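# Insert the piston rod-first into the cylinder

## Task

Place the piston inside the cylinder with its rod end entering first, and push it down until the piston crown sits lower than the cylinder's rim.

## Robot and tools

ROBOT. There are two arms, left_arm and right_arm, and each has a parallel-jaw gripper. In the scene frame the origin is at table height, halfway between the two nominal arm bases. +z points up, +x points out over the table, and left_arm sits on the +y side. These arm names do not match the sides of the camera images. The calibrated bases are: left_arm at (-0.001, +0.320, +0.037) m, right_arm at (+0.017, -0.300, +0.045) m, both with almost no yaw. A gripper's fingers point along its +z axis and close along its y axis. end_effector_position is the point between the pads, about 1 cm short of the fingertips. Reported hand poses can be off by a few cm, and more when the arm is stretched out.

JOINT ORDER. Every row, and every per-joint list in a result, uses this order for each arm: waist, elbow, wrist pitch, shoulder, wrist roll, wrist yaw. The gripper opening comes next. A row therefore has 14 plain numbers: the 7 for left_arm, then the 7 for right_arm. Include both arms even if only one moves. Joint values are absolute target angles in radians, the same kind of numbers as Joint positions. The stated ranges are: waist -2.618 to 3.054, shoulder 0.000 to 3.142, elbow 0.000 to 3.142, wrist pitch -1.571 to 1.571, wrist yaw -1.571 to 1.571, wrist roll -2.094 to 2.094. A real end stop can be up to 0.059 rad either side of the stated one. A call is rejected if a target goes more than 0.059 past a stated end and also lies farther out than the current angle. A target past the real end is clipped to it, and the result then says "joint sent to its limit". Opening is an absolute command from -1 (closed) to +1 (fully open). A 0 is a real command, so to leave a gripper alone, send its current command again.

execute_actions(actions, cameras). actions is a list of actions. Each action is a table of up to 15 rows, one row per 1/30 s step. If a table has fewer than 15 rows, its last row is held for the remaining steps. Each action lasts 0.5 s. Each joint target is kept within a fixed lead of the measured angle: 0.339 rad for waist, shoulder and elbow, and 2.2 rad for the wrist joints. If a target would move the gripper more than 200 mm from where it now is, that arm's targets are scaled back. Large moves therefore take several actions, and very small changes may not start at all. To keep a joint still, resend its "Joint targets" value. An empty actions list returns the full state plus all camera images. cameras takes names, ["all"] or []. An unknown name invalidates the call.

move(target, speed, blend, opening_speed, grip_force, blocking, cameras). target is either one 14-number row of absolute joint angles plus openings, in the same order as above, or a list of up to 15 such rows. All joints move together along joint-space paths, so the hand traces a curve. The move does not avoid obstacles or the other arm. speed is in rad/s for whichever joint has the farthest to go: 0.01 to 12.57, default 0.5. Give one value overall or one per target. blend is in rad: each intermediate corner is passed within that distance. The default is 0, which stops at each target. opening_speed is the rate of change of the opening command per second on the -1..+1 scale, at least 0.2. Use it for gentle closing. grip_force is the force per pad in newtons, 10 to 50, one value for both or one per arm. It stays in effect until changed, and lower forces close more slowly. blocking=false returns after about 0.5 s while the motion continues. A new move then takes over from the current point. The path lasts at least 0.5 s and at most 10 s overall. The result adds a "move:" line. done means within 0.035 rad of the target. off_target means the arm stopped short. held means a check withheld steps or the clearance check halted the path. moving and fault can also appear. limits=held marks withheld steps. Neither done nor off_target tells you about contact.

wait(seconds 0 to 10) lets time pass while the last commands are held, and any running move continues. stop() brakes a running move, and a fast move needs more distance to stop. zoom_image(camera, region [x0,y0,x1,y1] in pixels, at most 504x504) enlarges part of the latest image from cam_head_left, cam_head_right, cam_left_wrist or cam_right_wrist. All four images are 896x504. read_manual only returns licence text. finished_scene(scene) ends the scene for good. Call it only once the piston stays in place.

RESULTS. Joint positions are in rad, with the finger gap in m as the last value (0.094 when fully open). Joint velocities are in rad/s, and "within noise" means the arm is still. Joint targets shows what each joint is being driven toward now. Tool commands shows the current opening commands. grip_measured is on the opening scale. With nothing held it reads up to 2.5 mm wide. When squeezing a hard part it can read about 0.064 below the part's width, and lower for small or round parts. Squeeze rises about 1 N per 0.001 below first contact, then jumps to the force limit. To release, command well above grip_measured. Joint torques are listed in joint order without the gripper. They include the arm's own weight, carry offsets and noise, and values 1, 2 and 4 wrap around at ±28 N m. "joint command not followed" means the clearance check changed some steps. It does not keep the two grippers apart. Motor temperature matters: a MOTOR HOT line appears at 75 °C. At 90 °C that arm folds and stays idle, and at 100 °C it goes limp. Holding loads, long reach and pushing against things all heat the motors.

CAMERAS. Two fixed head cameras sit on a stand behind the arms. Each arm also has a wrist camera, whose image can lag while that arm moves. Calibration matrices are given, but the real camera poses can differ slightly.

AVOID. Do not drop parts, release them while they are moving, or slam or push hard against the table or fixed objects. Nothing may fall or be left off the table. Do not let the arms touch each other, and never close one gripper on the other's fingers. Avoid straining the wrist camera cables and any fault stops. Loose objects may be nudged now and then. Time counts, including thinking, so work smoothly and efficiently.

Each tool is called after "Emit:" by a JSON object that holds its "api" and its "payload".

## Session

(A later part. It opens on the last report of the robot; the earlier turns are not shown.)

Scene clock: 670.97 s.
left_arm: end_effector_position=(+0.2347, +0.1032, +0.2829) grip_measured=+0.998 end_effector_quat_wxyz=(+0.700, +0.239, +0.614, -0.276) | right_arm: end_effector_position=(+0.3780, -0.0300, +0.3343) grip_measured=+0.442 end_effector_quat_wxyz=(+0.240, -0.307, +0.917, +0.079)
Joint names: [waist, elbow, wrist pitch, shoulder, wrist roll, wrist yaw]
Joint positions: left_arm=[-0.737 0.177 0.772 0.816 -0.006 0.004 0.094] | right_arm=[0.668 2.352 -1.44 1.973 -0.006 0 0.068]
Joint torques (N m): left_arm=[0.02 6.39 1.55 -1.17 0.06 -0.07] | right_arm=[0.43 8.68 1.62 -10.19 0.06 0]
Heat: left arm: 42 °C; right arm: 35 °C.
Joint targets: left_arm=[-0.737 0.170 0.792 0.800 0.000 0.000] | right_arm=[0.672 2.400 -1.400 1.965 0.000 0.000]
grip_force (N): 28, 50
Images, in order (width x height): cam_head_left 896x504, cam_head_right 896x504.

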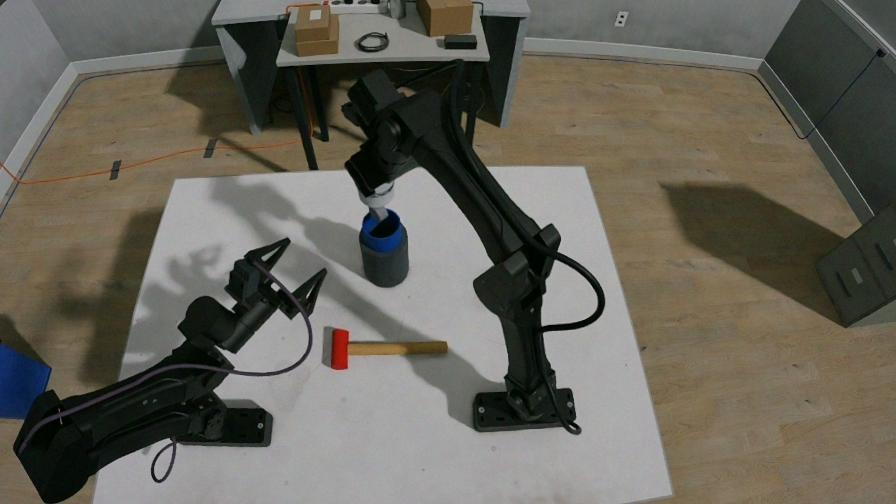

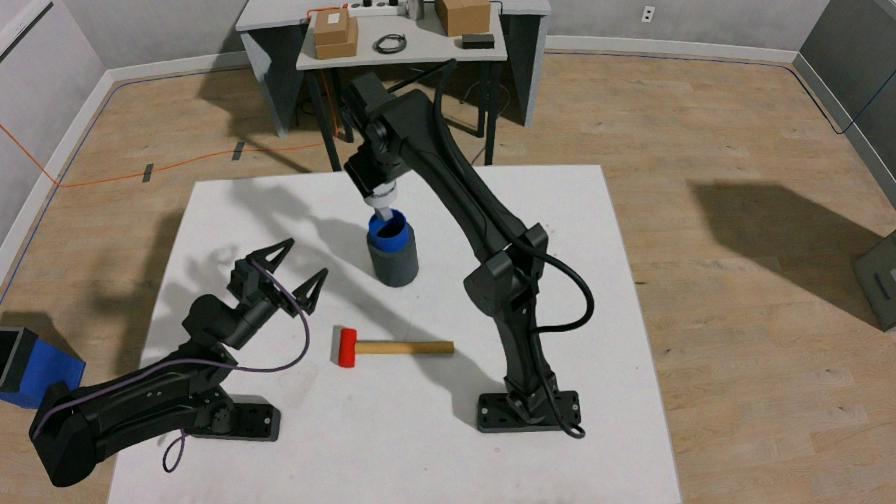

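Emit:
{"api": "move", "payload": {"target": [[-0.737,0.17,0.792,0.80,0,0,1.0,0.667,1.958,-1.125,1.787,0.0,0.0,0.15],[-0.737,0.17,0.792,0.80,0,0,1.0,0.667,1.685,-0.905,1.730,0.0,0.0,0.15]], "speed": [0.3, 0.25], "blend": [0.03, 0], "cameras": ["cam_left_wrist","cam_right_wrist"]}}

Emit:
{"api": "zoom_image", "payload": {"camera": "cam_left_wrist", "region": [380, 100, 570, 350]}}

Scene clock: 676.93 s.
left_arm: end_effector_position=(+0.2347, +0.1032, +0.2829) grip_measured=+0.998 end_effector_quat_wxyz=(+0.700, +0.239, +0.614, -0.276) | right_arm: end_effector_position=(+0.3758, -0.0317, +0.2383) grip_measured=+0.442 end_effector_quat_wxyz=(+0.240, -0.307, +0.918, +0.079)
Joint names: [waist, elbow, wrist pitch, shoulder, wrist roll, wrist yaw]
Joint positions: left_arm=[-0.737 0.177 0.772 0.816 -0.006 0.004 0.094] | right_arm=[0.668 1.685 -0.96 1.785 -0.005 0 0.068]
Joint torques (N m): left_arm=[0.03 6.39 1.55 -1.17 0.07 -0.06] | right_arm=[-0.09 5.71 1.79 -14.16 0.05 -0.02]
Heat: left arm: 43 °C; right arm: 35 °C.
Joint targets: left_arm=[-0.737 0.170 0.792 0.800 0.000 0.000] | right_arm=[0.667 1.685 -0.905 1.730 0.000 0.000]
grip_force (N): 28, 50
move: off_target (right_arm); right_arm: the shoulder is farthest, 0.055 rad from its target
camera_calibration:
cam_left_wrist: T_world_to_cam=[[-0.644795, -0.762842, -0.048085, 0.245052], [-0.364099, 0.361852, -0.858193, 0.296829], [0.672065, -0.535851, -0.51107, 0.163125], [0, 0, 0, 1]] pos_world=[0.156453, 0.166938, 0.349889]
cam_right_wrist: T_world_to_cam=[[0.586369, -0.808696, -0.0467034, -0.23508], [-0.794298, -0.585327, 0.162735, 0.248968], [-0.15894, -0.0583267, -0.985564, 0.416414], [0, 0, 0, 1]] pos_world=[0.401784, -0.0200925, 0.358907]
Images, in order (width x height): cam_left_wrist 896x504, cam_right_wrist 896x504.

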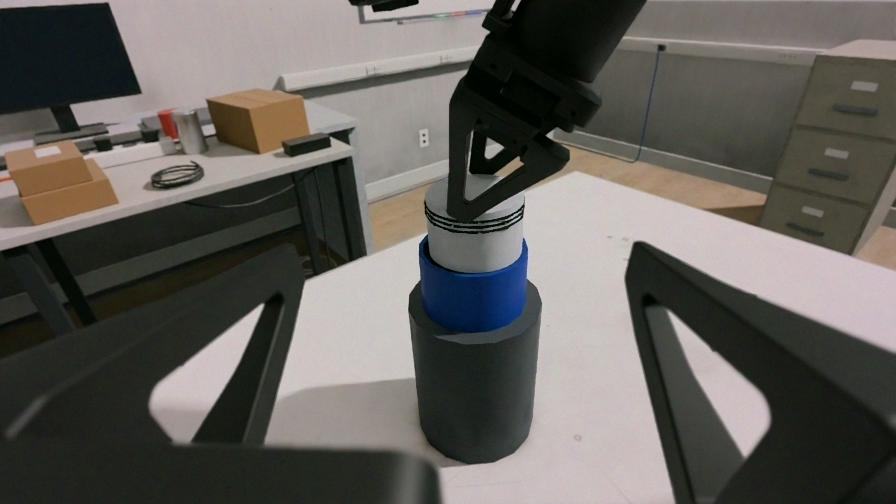

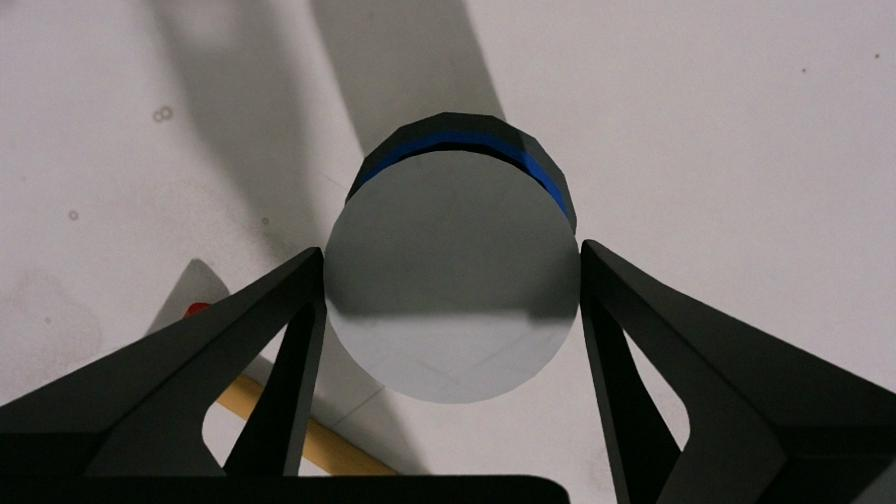

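Scaled by 2.016 from the camera's 896x504 image, which has a finer 1280x720 frame.

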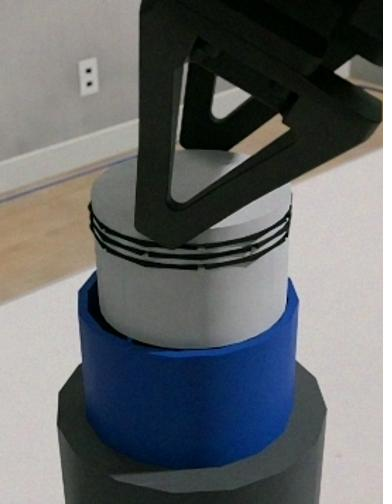

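Emit:
{"api": "move", "payload": {"target": [-0.737,0.17,0.792,0.80,0,0,1.0,0.667,1.591,-0.813,1.731,0.0,0.0,0.15], "speed": 0.15, "cameras": ["cam_left_wrist","cam_right_wrist"]}}

Emit:
{"api": "zoom_image", "payload": {"camera": "cam_left_wrist", "region": [380, 130, 570, 350]}}

Scene clock: 681.33 s.
left_arm: end_effector_position=(+0.2347, +0.1032, +0.2829) grip_measured=+0.998 end_effector_quat_wxyz=(+0.700, +0.239, +0.614, -0.276) | right_arm: end_effector_position=(+0.3767, -0.0310, +0.2146) grip_measured=+0.442 end_effector_quat_wxyz=(+0.239, -0.307, +0.918, +0.078)
Joint names: [waist, elbow, wrist pitch, shoulder, wrist roll, wrist yaw]
Joint positions: left_arm=[-0.737 0.177 0.772 0.816 -0.006 0.004 0.094] | right_arm=[0.668 1.59 -0.87 1.783 -0.005 0 0.068]
Joint torques (N m): left_arm=[0.02 6.39 1.55 -1.17 0.06 -0.07] | right_arm=[-0.01 5.87 1.79 -13.87 0.06 -0.01]
Heat: left arm: 43 °C; right arm: 35 °C.
Joint targets: left_arm=[-0.737 0.170 0.792 0.800 0.000 0.000] | right_arm=[0.667 1.591 -0.813 1.731 0.000 0.000]
grip_force (N): 28, 50
move: off_target (right_arm); right_arm: the wrist pitch is farthest, 0.057 rad from its target
camera_calibration:
cam_left_wrist: T_world_to_cam=[[-0.644795, -0.762842, -0.048085, 0.245052], [-0.364099, 0.361852, -0.858193, 0.296829], [0.672065, -0.535851, -0.51107, 0.163125], [0, 0, 0, 1]] pos_world=[0.156453, 0.166938, 0.349889]
cam_right_wrist: T_world_to_cam=[[0.586226, -0.808804, -0.0466302, -0.236132], [-0.793982, -0.585017, 0.165374, 0.253309], [-0.161034, -0.059923, -0.985128, 0.393965], [0, 0, 0, 1]] pos_world=[0.402991, -0.0191869, 0.335205]
Images, in order (width x height): cam_left_wrist 896x504, cam_right_wrist 896x504.

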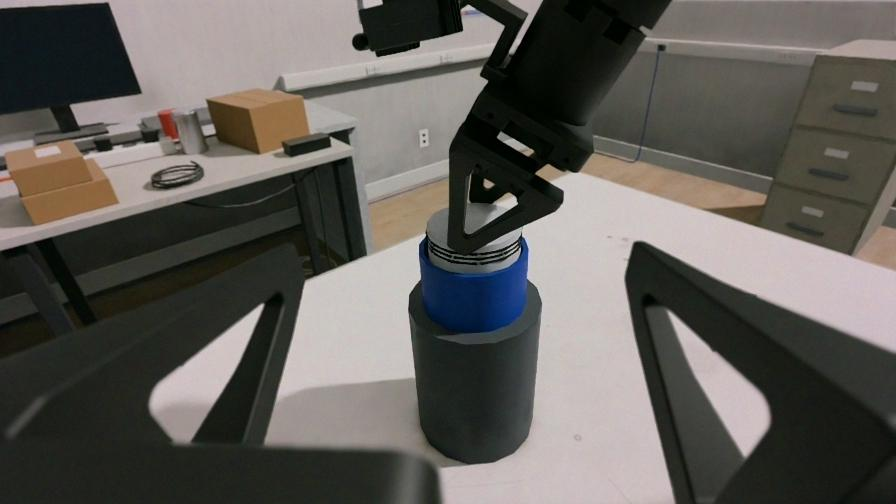

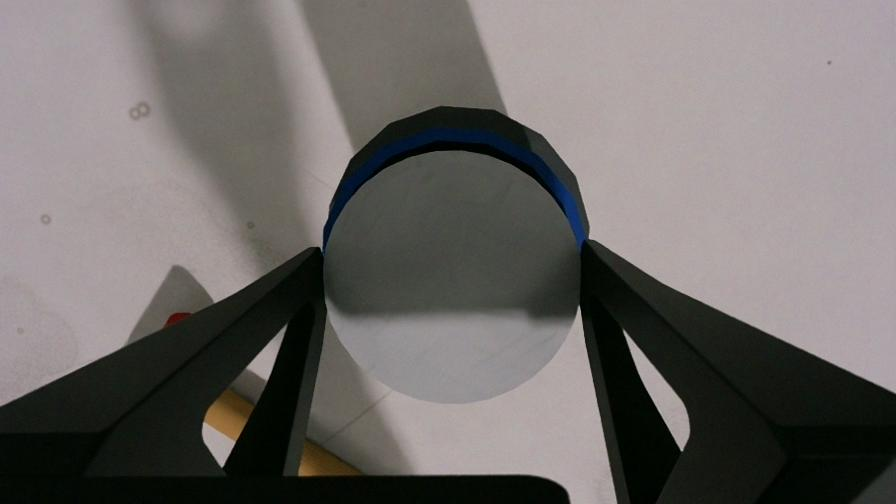

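Scaled by 2.291 from the camera's 896x504 image, which has a finer 1280x720 frame.

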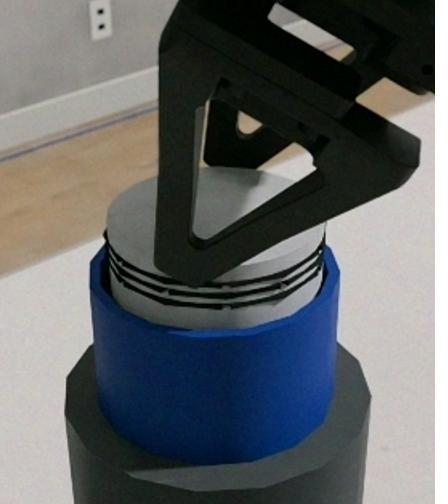

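Emit:
{"api": "move", "payload": {"target": [-0.737,0.17,0.792,0.80,0,0,1.0,0.667,1.534,-0.755,1.730,0.0,0.0,0.15], "speed": 0.12, "cameras": ["cam_left_wrist","cam_right_wrist"]}}

Emit:
{"api": "zoom_image", "payload": {"camera": "cam_left_wrist", "region": [380, 130, 570, 350]}}

Scene clock: 683.13 s.
left_arm: end_effector_position=(+0.2347, +0.1032, +0.2829) grip_measured=+0.998 end_effector_quat_wxyz=(+0.700, +0.239, +0.614, -0.276) | right_arm: end_effector_position=(+0.3772, -0.0307, +0.2004) grip_measured=+0.442 end_effector_quat_wxyz=(+0.239, -0.307, +0.918, +0.079)
Joint names: [waist, elbow, wrist pitch, shoulder, wrist roll, wrist yaw]
Joint positions: left_arm=[-0.737 0.177 0.772 0.816 -0.006 0.004 0.094] | right_arm=[0.668 1.533 -0.812 1.783 -0.005 0 0.068]
Joint torques (N m): left_arm=[0.02 6.39 1.55 -1.2 0.06 -0.07] | right_arm=[-0.1 5.86 1.82 -14.06 0.05 -0.02]
Heat: left arm: 43 °C; right arm: 35 °C.
Joint targets: left_arm=[-0.737 0.170 0.792 0.800 0.000 0.000] | right_arm=[0.667 1.534 -0.755 1.730 0.000 0.000]
grip_force (N): 28, 50
move: off_target (right_arm); right_arm: the wrist pitch is farthest, 0.057 rad from its target
camera_calibration:
cam_left_wrist: T_world_to_cam=[[-0.644795, -0.762842, -0.048085, 0.245052], [-0.364099, 0.361852, -0.858193, 0.296829], [0.672065, -0.535851, -0.51107, 0.163125], [0, 0, 0, 1]] pos_world=[0.156453, 0.166938, 0.349889]
cam_right_wrist: T_world_to_cam=[[0.586234, -0.808797, -0.0466616, -0.236779], [-0.794158, -0.585099, 0.164233, 0.256582], [-0.160133, -0.0592224, -0.985317, 0.37977], [0, 0, 0, 1]] pos_world=[0.403388, -0.0188894, 0.321006]
Images, in order (width x height): cam_left_wrist 896x504, cam_right_wrist 896x504.

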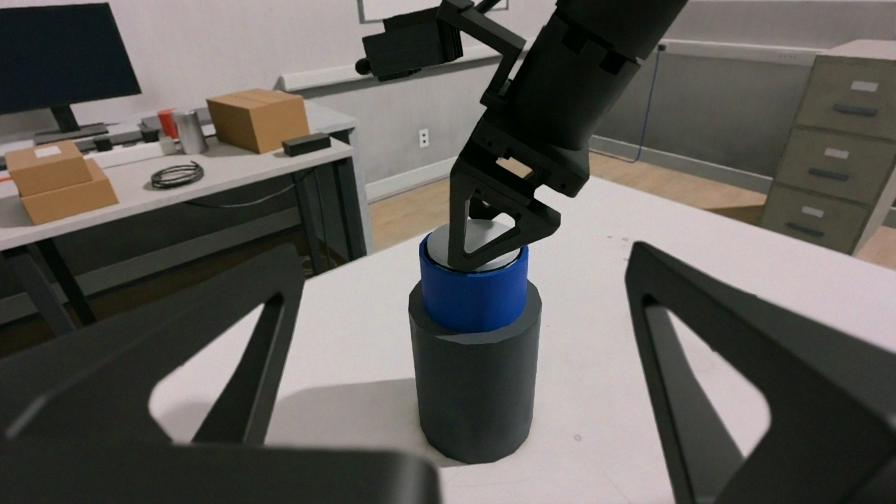

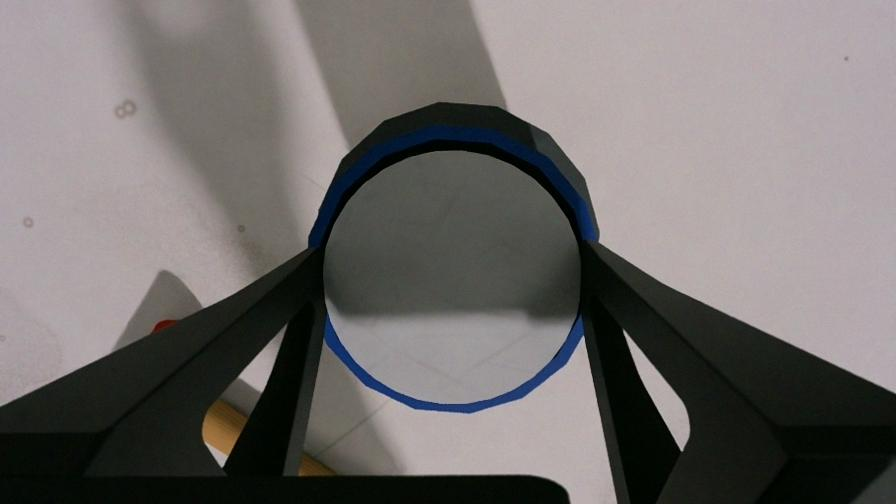

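Scaled by 2.291 from the camera's 896x504 image, which has a finer 1280x720 frame.

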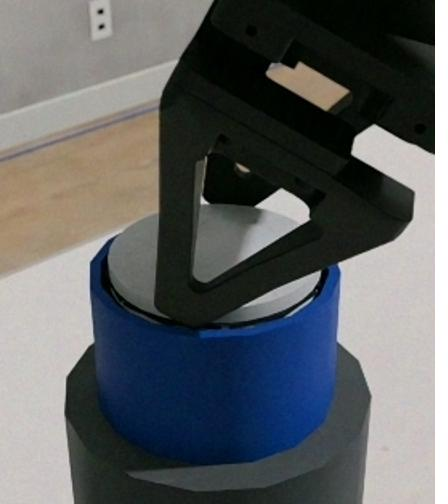

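Emit:
{"api": "zoom_image", "payload": {"camera": "cam_right_wrist", "region": [290, 90, 620, 290]}}

Emit:
{"api": "zoom_image", "payload": {"camera": "cam_right_wrist", "region": [290, 290, 620, 430]}}

Scaled by 1.527 from the camera's 896x504 image, which has a finer 1280x720 frame.

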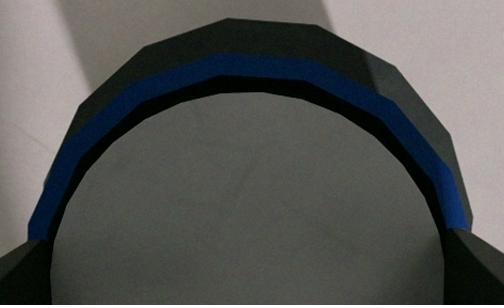

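Scaled by 1.527 from the camera's 896x504 image, which has a finer 1280x720 frame.

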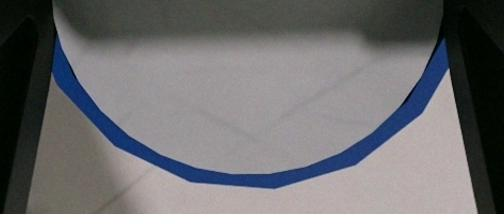

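Emit:
{"api": "move", "payload": {"target": [-0.737,0.17,0.792,0.80,0,0,1.0,0.667,1.534,-0.755,1.730,0.0,0.0,0.60], "speed": 0.12, "cameras": ["cam_left_wrist","cam_right_wrist"]}}

Emit:
{"api": "zoom_image", "payload": {"camera": "cam_left_wrist", "region": [380, 130, 570, 350]}}

Scene clock: 690.17 s.
left_arm: end_effector_position=(+0.2347, +0.1032, +0.2829) grip_measured=+0.998 end_effector_quat_wxyz=(+0.700, +0.239, +0.614, -0.276) | right_arm: end_effector_position=(+0.3834, -0.0260, +0.2154) grip_measured=+0.598 end_effector_quat_wxyz=(+0.268, -0.304, +0.910, +0.088)
Joint names: [waist, elbow, wrist pitch, shoulder, wrist roll, wrist yaw]
Joint positions: left_arm=[-0.737 0.177 0.772 0.816 -0.006 0.004 0.094] | right_arm=[0.668 1.533 -0.771 1.761 -0.005 0 0.075]
Joint torques (N m): left_arm=[0.03 6.41 1.55 -1.18 0.06 -0.06] | right_arm=[-0.13 5.97 1.4 -11.64 0.04 0]
Heat: left arm: 43 °C; right arm: 35 °C.
Joint targets: left_arm=[-0.737 0.170 0.792 0.800 0.000 0.000] | right_arm=[0.667 1.534 -0.755 1.730 0.000 0.000]
grip_force (N): 28, 50
move: done
camera_calibration:
cam_left_wrist: T_world_to_cam=[[-0.644795, -0.762842, -0.048085, 0.245052], [-0.364099, 0.361852, -0.858193, 0.296829], [0.672065, -0.535851, -0.51107, 0.163125], [0, 0, 0, 1]] pos_world=[0.156453, 0.166938, 0.349889]
cam_right_wrist: T_world_to_cam=[[0.588659, -0.806989, -0.047424, -0.236651], [-0.800878, -0.590165, 0.10149, 0.277712], [-0.10989, -0.0217624, -0.993706, 0.379361], [0, 0, 0, 1]] pos_world=[0.403408, -0.0188232, 0.337565]
Images, in order (width x height): cam_left_wrist 896x504, cam_right_wrist 896x504.

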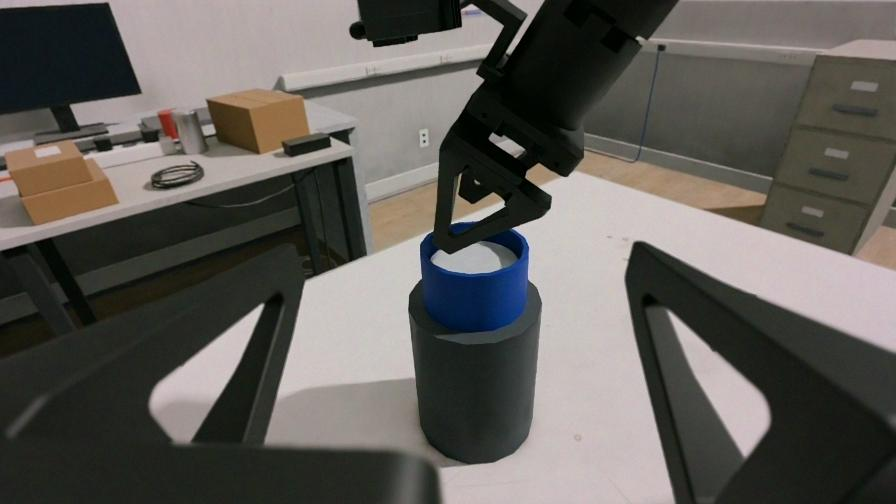

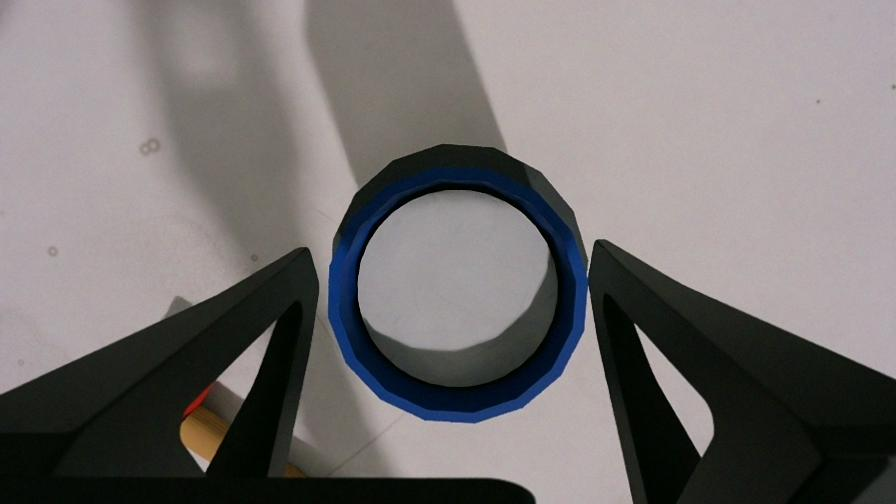

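Scaled by 2.291 from the camera's 896x504 image, which has a finer 1280x720 frame.

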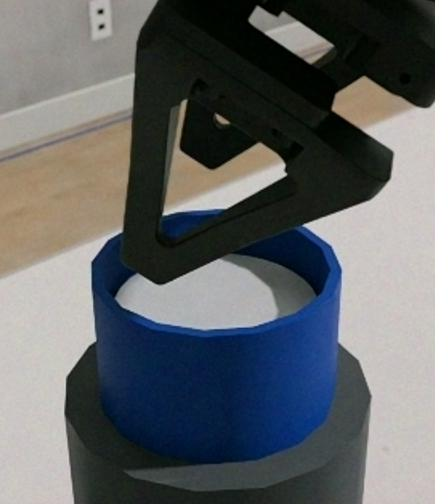

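Emit:
{"api": "move", "payload": {"target": [[-0.737,0.17,0.792,0.80,0,0,1.0,0.665,1.78,-1.02,1.79,0.0,0.0,0.60],[-0.737,0.17,0.792,0.80,0,0,1.0,0.665,1.78,-1.02,1.79,0.0,0.0,-1.0],[-0.737,0.17,0.792,0.80,0,0,1.0,0.665,2.335,-1.545,2.205,0.0,0.0,-1.0]], "speed": [0.4, 0.5, 0.4], "cameras": ["cam_left_wrist","cam_right_wrist"]}}

Emit:
{"api": "zoom_image", "payload": {"camera": "cam_left_wrist", "region": [380, 130, 570, 350]}}

Scene clock: 698.33 s.
left_arm: end_effector_position=(+0.2347, +0.1032, +0.2829) grip_measured=+0.998 end_effector_quat_wxyz=(+0.700, +0.239, +0.614, -0.276) | right_arm: end_effector_position=(+0.3737, -0.0332, +0.2174) grip_measured=-0.980 end_effector_quat_wxyz=(+0.068, -0.316, +0.946, +0.022)
Joint names: [waist, elbow, wrist pitch, shoulder, wrist roll, wrist yaw]
Joint positions: left_arm=[-0.737 0.177 0.772 0.816 -0.006 0.004 0.094] | right_arm=[0.668 2.304 -1.541 2.191 -0.005 0 0.001]
Joint torques (N m): left_arm=[0.03 6.39 1.55 -1.18 0.07 -0.07] | right_arm=[-0.29 7.41 0.42 -10.3 0.06 0]
Heat: left arm: 44 °C; right arm: 35 °C.
Joint targets: left_arm=[-0.737 0.170 0.792 0.800 0.000 0.000] | right_arm=[0.665 2.335 -1.545 2.205 0.000 0.000]
grip_force (N): 28, 50
move: done
camera_calibration:
cam_left_wrist: T_world_to_cam=[[-0.644795, -0.762842, -0.048085, 0.245052], [-0.364099, 0.361852, -0.858193, 0.296829], [0.672065, -0.535851, -0.51107, 0.163125], [0, 0, 0, 1]] pos_world=[0.156453, 0.166938, 0.349889]
cam_right_wrist: T_world_to_cam=[[0.573581, -0.818226, -0.0388684, -0.233368], [-0.694341, -0.510817, 0.50691, 0.140181], [-0.434621, -0.263766, -0.861122, 0.46466], [0, 0, 0, 1]] pos_world=[0.43314, 0.00322023, 0.319999]
Images, in order (width x height): cam_left_wrist 896x504, cam_right_wrist 896x504.

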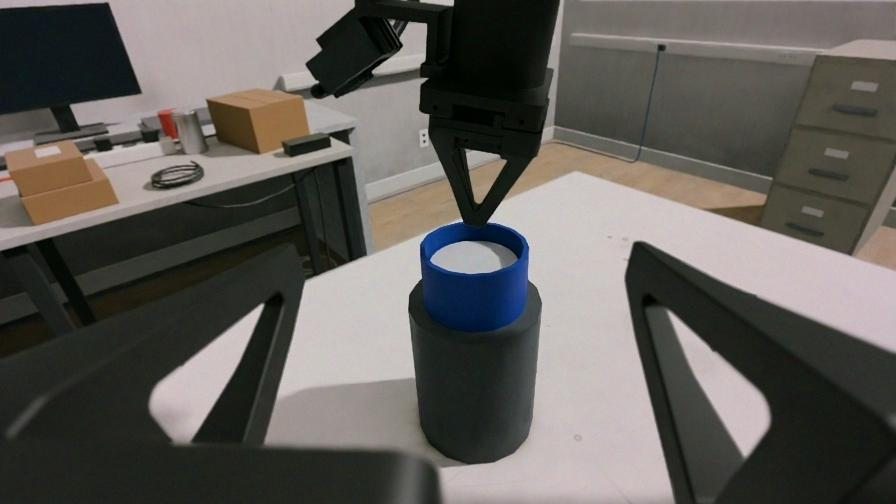

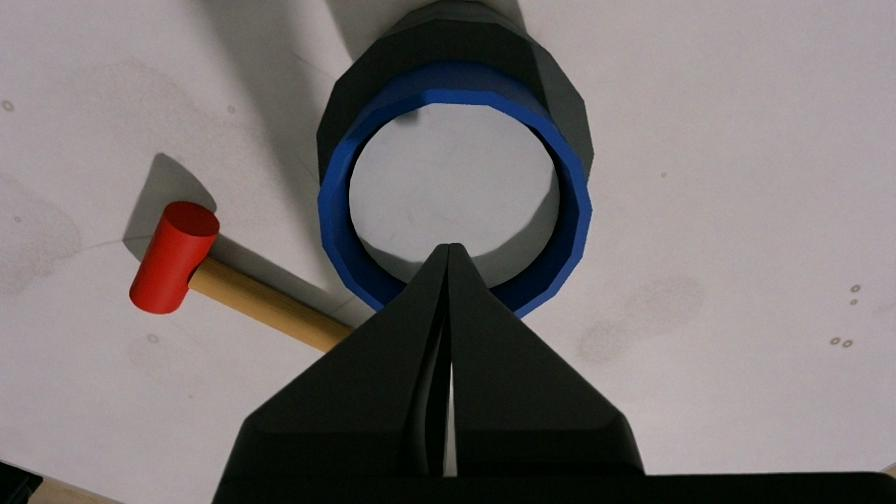

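Scaled by 2.291 from the camera's 896x504 image, which has a finer 1280x720 frame.

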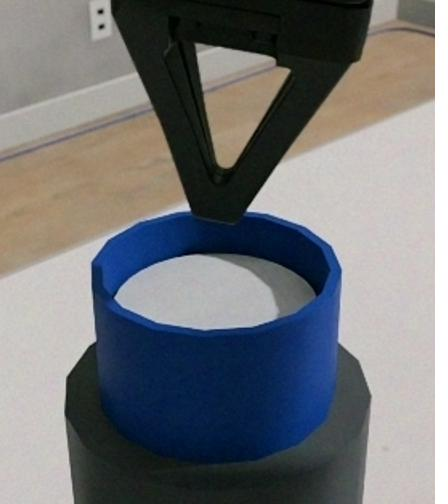

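Emit:
{"api": "move", "payload": {"target": [[-0.737,0.17,0.792,0.80,0,0,1.0,0.665,2.140,-1.405,2.138,0.0,0.0,-1.0],[-0.737,0.17,0.792,0.80,0,0,1.0,0.665,2.09,-1.43,2.21,0.0,0.0,-1.0]], "speed": [0.25, 0.08], "blend": [0.01, 0], "cameras": ["cam_left_wrist","cam_right_wrist"]}}

Emit:
{"api": "zoom_image", "payload": {"camera": "cam_left_wrist", "region": [380, 130, 570, 350]}}

Scene clock: 701.13 s.
left_arm: end_effector_position=(+0.2347, +0.1032, +0.2829) grip_measured=+0.998 end_effector_quat_wxyz=(+0.700, +0.239, +0.614, -0.276) | right_arm: end_effector_position=(+0.3731, -0.0337, +0.1810) grip_measured=-0.980 end_effector_quat_wxyz=(+0.052, -0.317, +0.947, +0.017)
Joint names: [waist, elbow, wrist pitch, shoulder, wrist roll, wrist yaw]
Joint positions: left_arm=[-0.737 0.177 0.772 0.816 -0.006 0.004 0.094] | right_arm=[0.668 2.134 -1.419 2.177 -0.005 0 0.001]
Joint torques (N m): left_arm=[0.03 6.38 1.55 -1.18 0.06 -0.07] | right_arm=[-0.25 1.96 0.29 -8.7 0.07 -0.02]
Heat: left arm: 44 °C; right arm: 34 °C.
Joint targets: left_arm=[-0.737 0.170 0.792 0.800 0.000 0.000] | right_arm=[0.665 2.090 -1.430 2.210 0.000 0.000]
grip_force (N): 28, 50
move: off_target (right_arm); right_arm: the elbow is farthest, 0.044 rad from its target
camera_calibration:
cam_left_wrist: T_world_to_cam=[[-0.644795, -0.762842, -0.048085, 0.245052], [-0.364099, 0.361852, -0.858193, 0.296829], [0.672065, -0.535851, -0.51107, 0.163125], [0, 0, 0, 1]] pos_world=[0.156453, 0.166938, 0.349889]
cam_right_wrist: T_world_to_cam=[[0.572515, -0.819021, -0.0378386, -0.234614], [-0.680502, -0.500416, 0.535258, 0.148029], [-0.457322, -0.280694, -0.843841, 0.437683], [0, 0, 0, 1]] pos_world=[0.435216, 0.00477697, 0.281224]
Images, in order (width x height): cam_left_wrist 896x504, cam_right_wrist 896x504.

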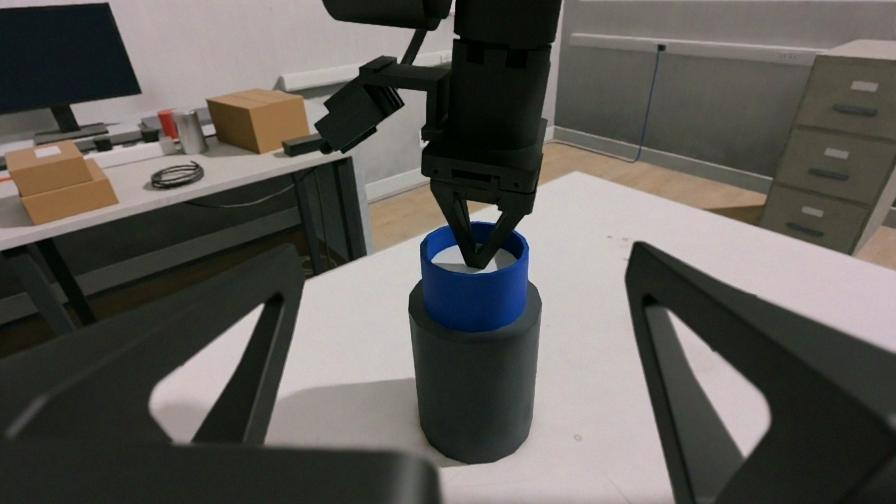

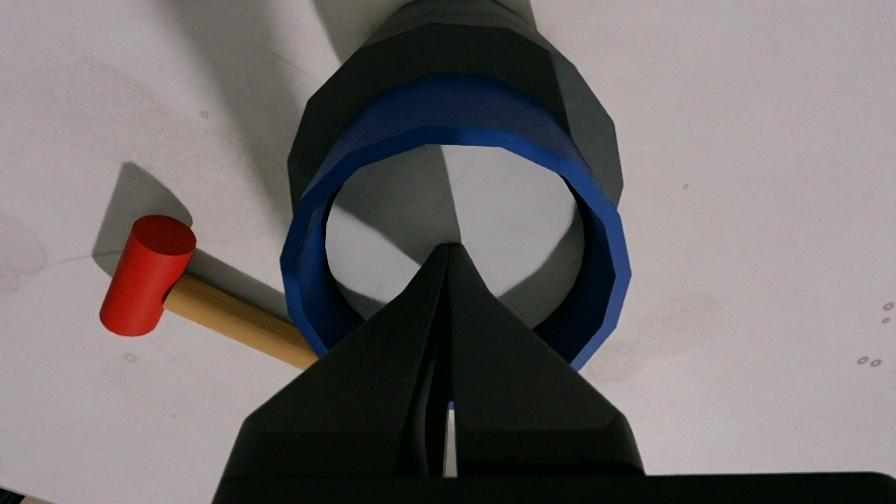

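Scaled by 2.291 from the camera's 896x504 image, which has a finer 1280x720 frame.

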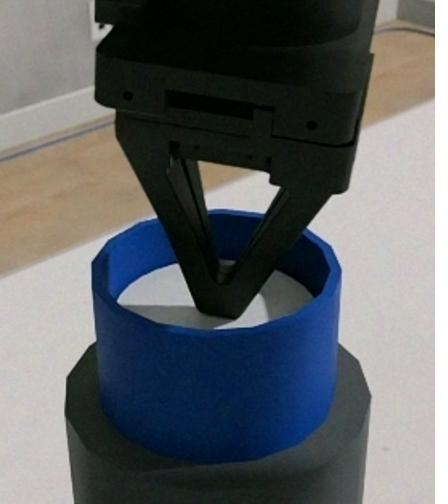

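Emit:
{"api": "move", "payload": {"target": [-0.737,0.17,0.792,0.80,0,0,1.0,0.665,2.045,-1.455,2.265,0.0,0.0,-1.0], "speed": 0.06, "cameras": ["cam_left_wrist"]}}

Emit:
{"api": "zoom_image", "payload": {"camera": "cam_left_wrist", "region": [380, 130, 570, 350]}}

Scene clock: 702.87 s.
left_arm: end_effector_position=(+0.2347, +0.1032, +0.2829) grip_measured=+0.998 end_effector_quat_wxyz=(+0.700, +0.239, +0.614, -0.276) | right_arm: end_effector_position=(+0.3721, -0.0344, +0.1764) grip_measured=-0.980 end_effector_quat_wxyz=(+0.048, -0.317, +0.947, +0.016)
Joint names: [waist, elbow, wrist pitch, shoulder, wrist roll, wrist yaw]
Joint positions: left_arm=[-0.737 0.177 0.772 0.816 -0.006 0.004 0.094] | right_arm=[0.668 2.117 -1.409 2.177 -0.005 0 0.001]
Joint torques (N m): left_arm=[0.03 6.39 1.55 -1.18 0.06 -0.07] | right_arm=[-0.35 -0.03 -0.12 -3.88 0.05 0]
Heat: left arm: 44 °C; right arm: 34 °C.
Joint targets: left_arm=[-0.737 0.170 0.792 0.800 0.000 0.000] | right_arm=[0.665 2.045 -1.455 2.265 0.000 0.000]
grip_force (N): 28, 50
move: off_target (right_arm); right_arm: the shoulder is farthest, 0.088 rad from its target
camera_calibration:
cam_left_wrist: T_world_to_cam=[[-0.644795, -0.762842, -0.048085, 0.245052], [-0.364099, 0.361852, -0.858193, 0.296829], [0.672065, -0.535851, -0.51107, 0.163125], [0, 0, 0, 1]] pos_world=[0.156453, 0.166938, 0.349889]
Images, in order (width x height): cam_left_wrist 896x504.

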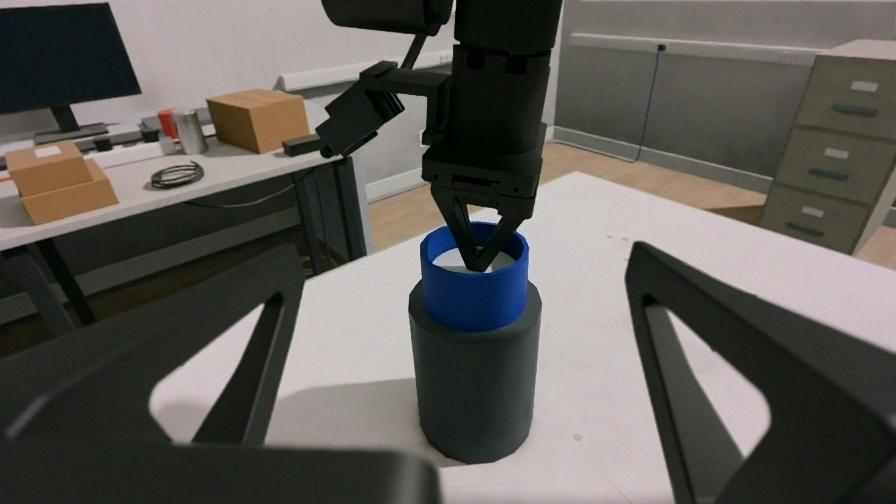

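Scaled by 2.291 from the camera's 896x504 image, which has a finer 1280x720 frame.

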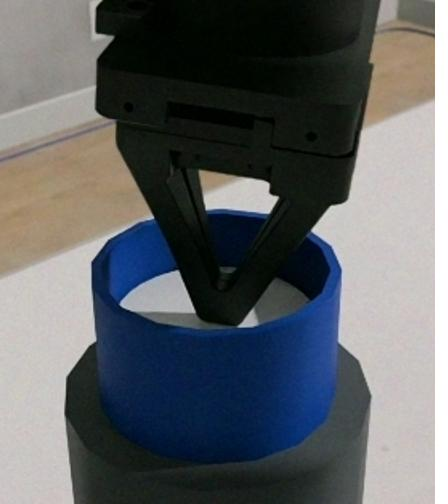

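Emit:
{"api": "move", "payload": {"target": [-0.737,0.17,0.792,0.80,0,0,1.0,0.665,2.00,-1.475,2.315,0.0,0.0,-1.0], "speed": 0.05, "cameras": ["cam_left_wrist"]}}

Emit:
{"api": "zoom_image", "payload": {"camera": "cam_left_wrist", "region": [380, 130, 570, 350]}}

Scene clock: 704.70 s.
left_arm: end_effector_position=(+0.2347, +0.1032, +0.2829) grip_measured=+0.998 end_effector_quat_wxyz=(+0.700, +0.239, +0.614, -0.276) | right_arm: end_effector_position=(+0.3711, -0.0351, +0.1706) grip_measured=-0.980 end_effector_quat_wxyz=(+0.043, -0.317, +0.947, +0.014)
Joint names: [waist, elbow, wrist pitch, shoulder, wrist roll, wrist yaw]
Joint positions: left_arm=[-0.737 0.177 0.772 0.816 -0.006 0.004 0.094] | right_arm=[0.668 2.097 -1.398 2.178 -0.005 0 0.001]
Joint torques (N m): left_arm=[0.03 6.38 1.55 -1.18 0.07 -0.06] | right_arm=[-0.24 -1.99 -0.49 0.4 0.04 -0.01]
Heat: left arm: 44 °C; right arm: 34 °C.
Joint targets: left_arm=[-0.737 0.170 0.792 0.800 0.000 0.000] | right_arm=[0.665 2.000 -1.475 2.315 0.000 0.000]
grip_force (N): 28, 50
move: off_target (right_arm); right_arm: the shoulder is farthest, 0.137 rad from its target
camera_calibration:
cam_left_wrist: T_world_to_cam=[[-0.644795, -0.762842, -0.048085, 0.245052], [-0.364099, 0.361852, -0.858193, 0.296829], [0.672065, -0.535851, -0.51107, 0.163125], [0, 0, 0, 1]] pos_world=[0.156453, 0.166938, 0.349889]
Images, in order (width x height): cam_left_wrist 896x504.

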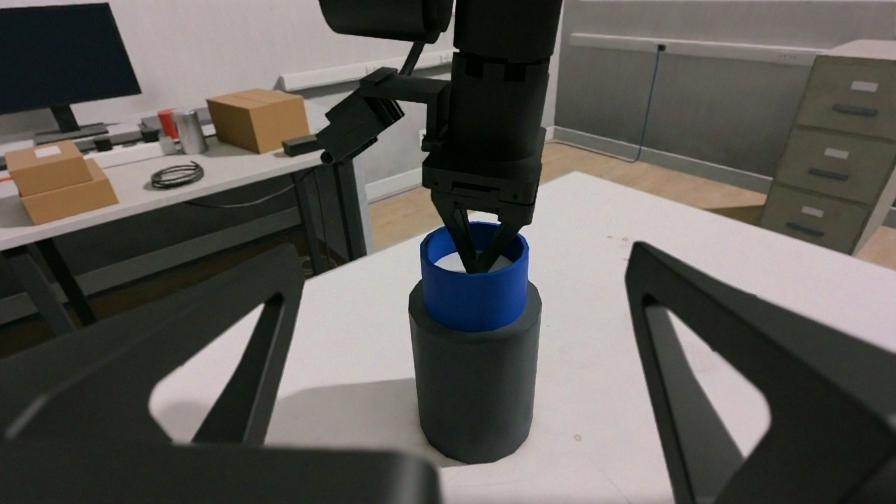

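Scaled by 2.291 from the camera's 896x504 image, which has a finer 1280x720 frame.

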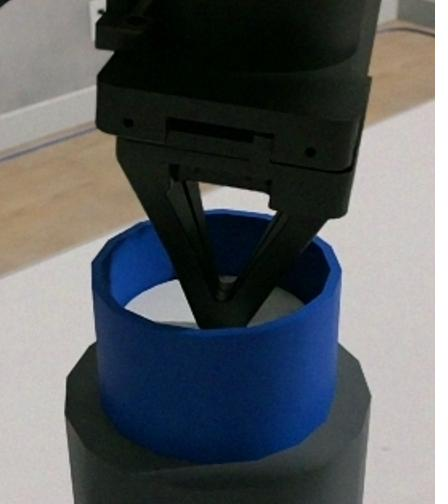

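Emit:
{"api": "move", "payload": {"target": [-0.737,0.17,0.792,0.80,0,0,1.0,0.665,1.955,-1.495,2.365,0.0,0.0,-1.0], "speed": 0.05, "cameras": ["cam_left_wrist"]}}

Emit:
{"api": "zoom_image", "payload": {"camera": "cam_left_wrist", "region": [380, 130, 570, 350]}}

Scene clock: 706.57 s.
left_arm: end_effector_position=(+0.2347, +0.1032, +0.2829) grip_measured=+0.998 end_effector_quat_wxyz=(+0.700, +0.239, +0.614, -0.276) | right_arm: end_effector_position=(+0.3705, -0.0356, +0.1635) grip_measured=-0.980 end_effector_quat_wxyz=(+0.036, -0.317, +0.948, +0.012)
Joint names: [waist, elbow, wrist pitch, shoulder, wrist roll, wrist yaw]
Joint positions: left_arm=[-0.737 0.177 0.772 0.816 -0.006 0.004 0.094] | right_arm=[0.668 2.087 -1.393 2.189 -0.005 0 0.001]
Joint torques (N m): left_arm=[0.03 6.39 1.55 -1.17 0.06 -0.07] | right_arm=[-0.23 -4.83 -0.8 4.23 0.06 -0.03]
Heat: left arm: 44 °C; right arm: 34 °C.
Joint targets: left_arm=[-0.737 0.170 0.792 0.800 0.000 0.000] | right_arm=[0.665 1.955 -1.495 2.365 0.000 0.000]
grip_force (N): 28, 50
move: off_target (right_arm); right_arm: the shoulder is farthest, 0.176 rad from its target
camera_calibration:
cam_left_wrist: T_world_to_cam=[[-0.644795, -0.762842, -0.048085, 0.245052], [-0.364099, 0.361852, -0.858193, 0.296829], [0.672065, -0.535851, -0.51107, 0.163125], [0, 0, 0, 1]] pos_world=[0.156453, 0.166938, 0.349889]
Images, in order (width x height): cam_left_wrist 896x504.

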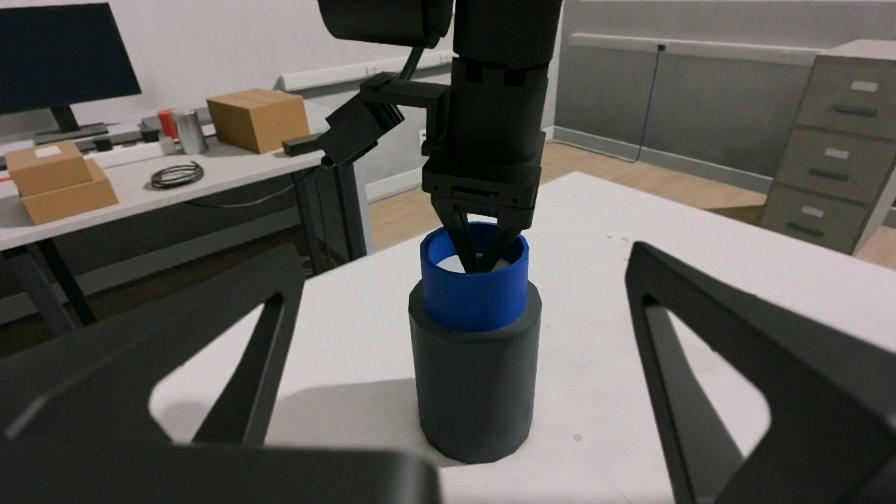

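Scaled by 2.291 from the camera's 896x504 image, which has a finer 1280x720 frame.

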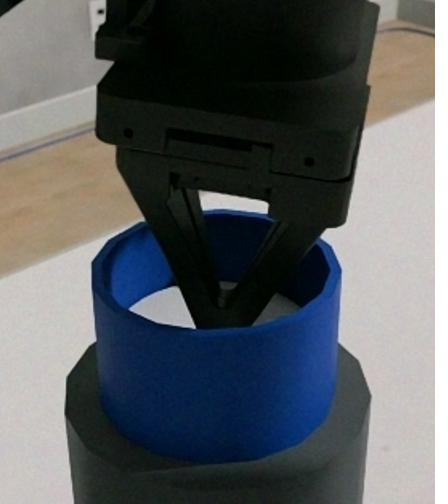

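Emit:
{"api": "move", "payload": {"target": [-0.737,0.17,0.792,0.80,0,0,1.0,0.665,1.90,-1.515,2.43,0.0,0.0,-1.0], "speed": 0.06, "cameras": ["cam_left_wrist"]}}

Emit:
{"api": "zoom_image", "payload": {"camera": "cam_left_wrist", "region": [380, 130, 570, 350]}}

Scene clock: 710.57 s.
left_arm: end_effector_position=(+0.2347, +0.1032, +0.2829) grip_measured=+0.998 end_effector_quat_wxyz=(+0.700, +0.239, +0.614, -0.276) | right_arm: end_effector_position=(+0.3694, -0.0367, +0.1278) grip_measured=-0.982 end_effector_quat_wxyz=(+0.006, -0.317, +0.948, +0.001)
Joint names: [waist, elbow, wrist pitch, shoulder, wrist roll, wrist yaw]
Joint positions: left_arm=[-0.737 0.177 0.772 0.816 -0.006 0.004 0.094] | right_arm=[0.668 2.044 -1.356 2.248 -0.005 0.001 0.001]
Joint torques (N m): left_arm=[0.03 6.39 1.55 -1.17 0.06 -0.06] | right_arm=[-0.25 -5.9 -1.61 4.4 0.05 -0.01]
Heat: left arm: 44 °C; right arm: 33 °C.
Joint targets: left_arm=[-0.737 0.170 0.792 0.800 0.000 0.000] | right_arm=[0.665 1.900 -1.515 2.430 0.000 0.000]
grip_force (N): 28, 50
move: off_target (right_arm); right_arm: the shoulder is farthest, 0.182 rad from its target
camera_calibration:
cam_left_wrist: T_world_to_cam=[[-0.644795, -0.762842, -0.048085, 0.245052], [-0.364099, 0.361852, -0.858193, 0.296829], [0.672065, -0.535851, -0.51107, 0.163125], [0, 0, 0, 1]] pos_world=[0.156453, 0.166938, 0.349889]
Images, in order (width x height): cam_left_wrist 896x504.

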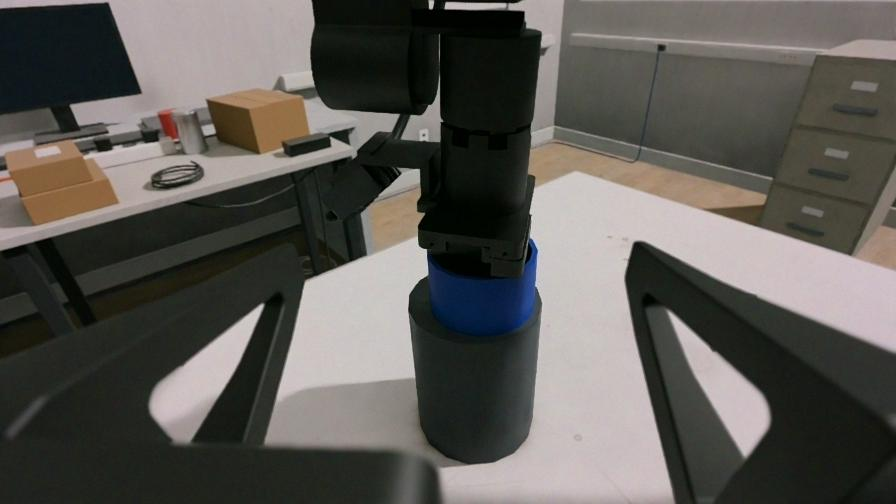

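Scaled by 2.291 from the camera's 896x504 image, which has a finer 1280x720 frame.

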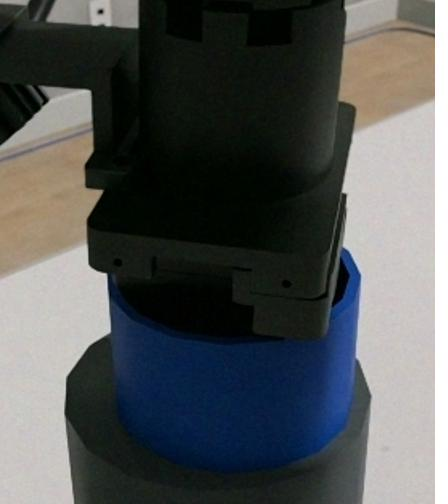

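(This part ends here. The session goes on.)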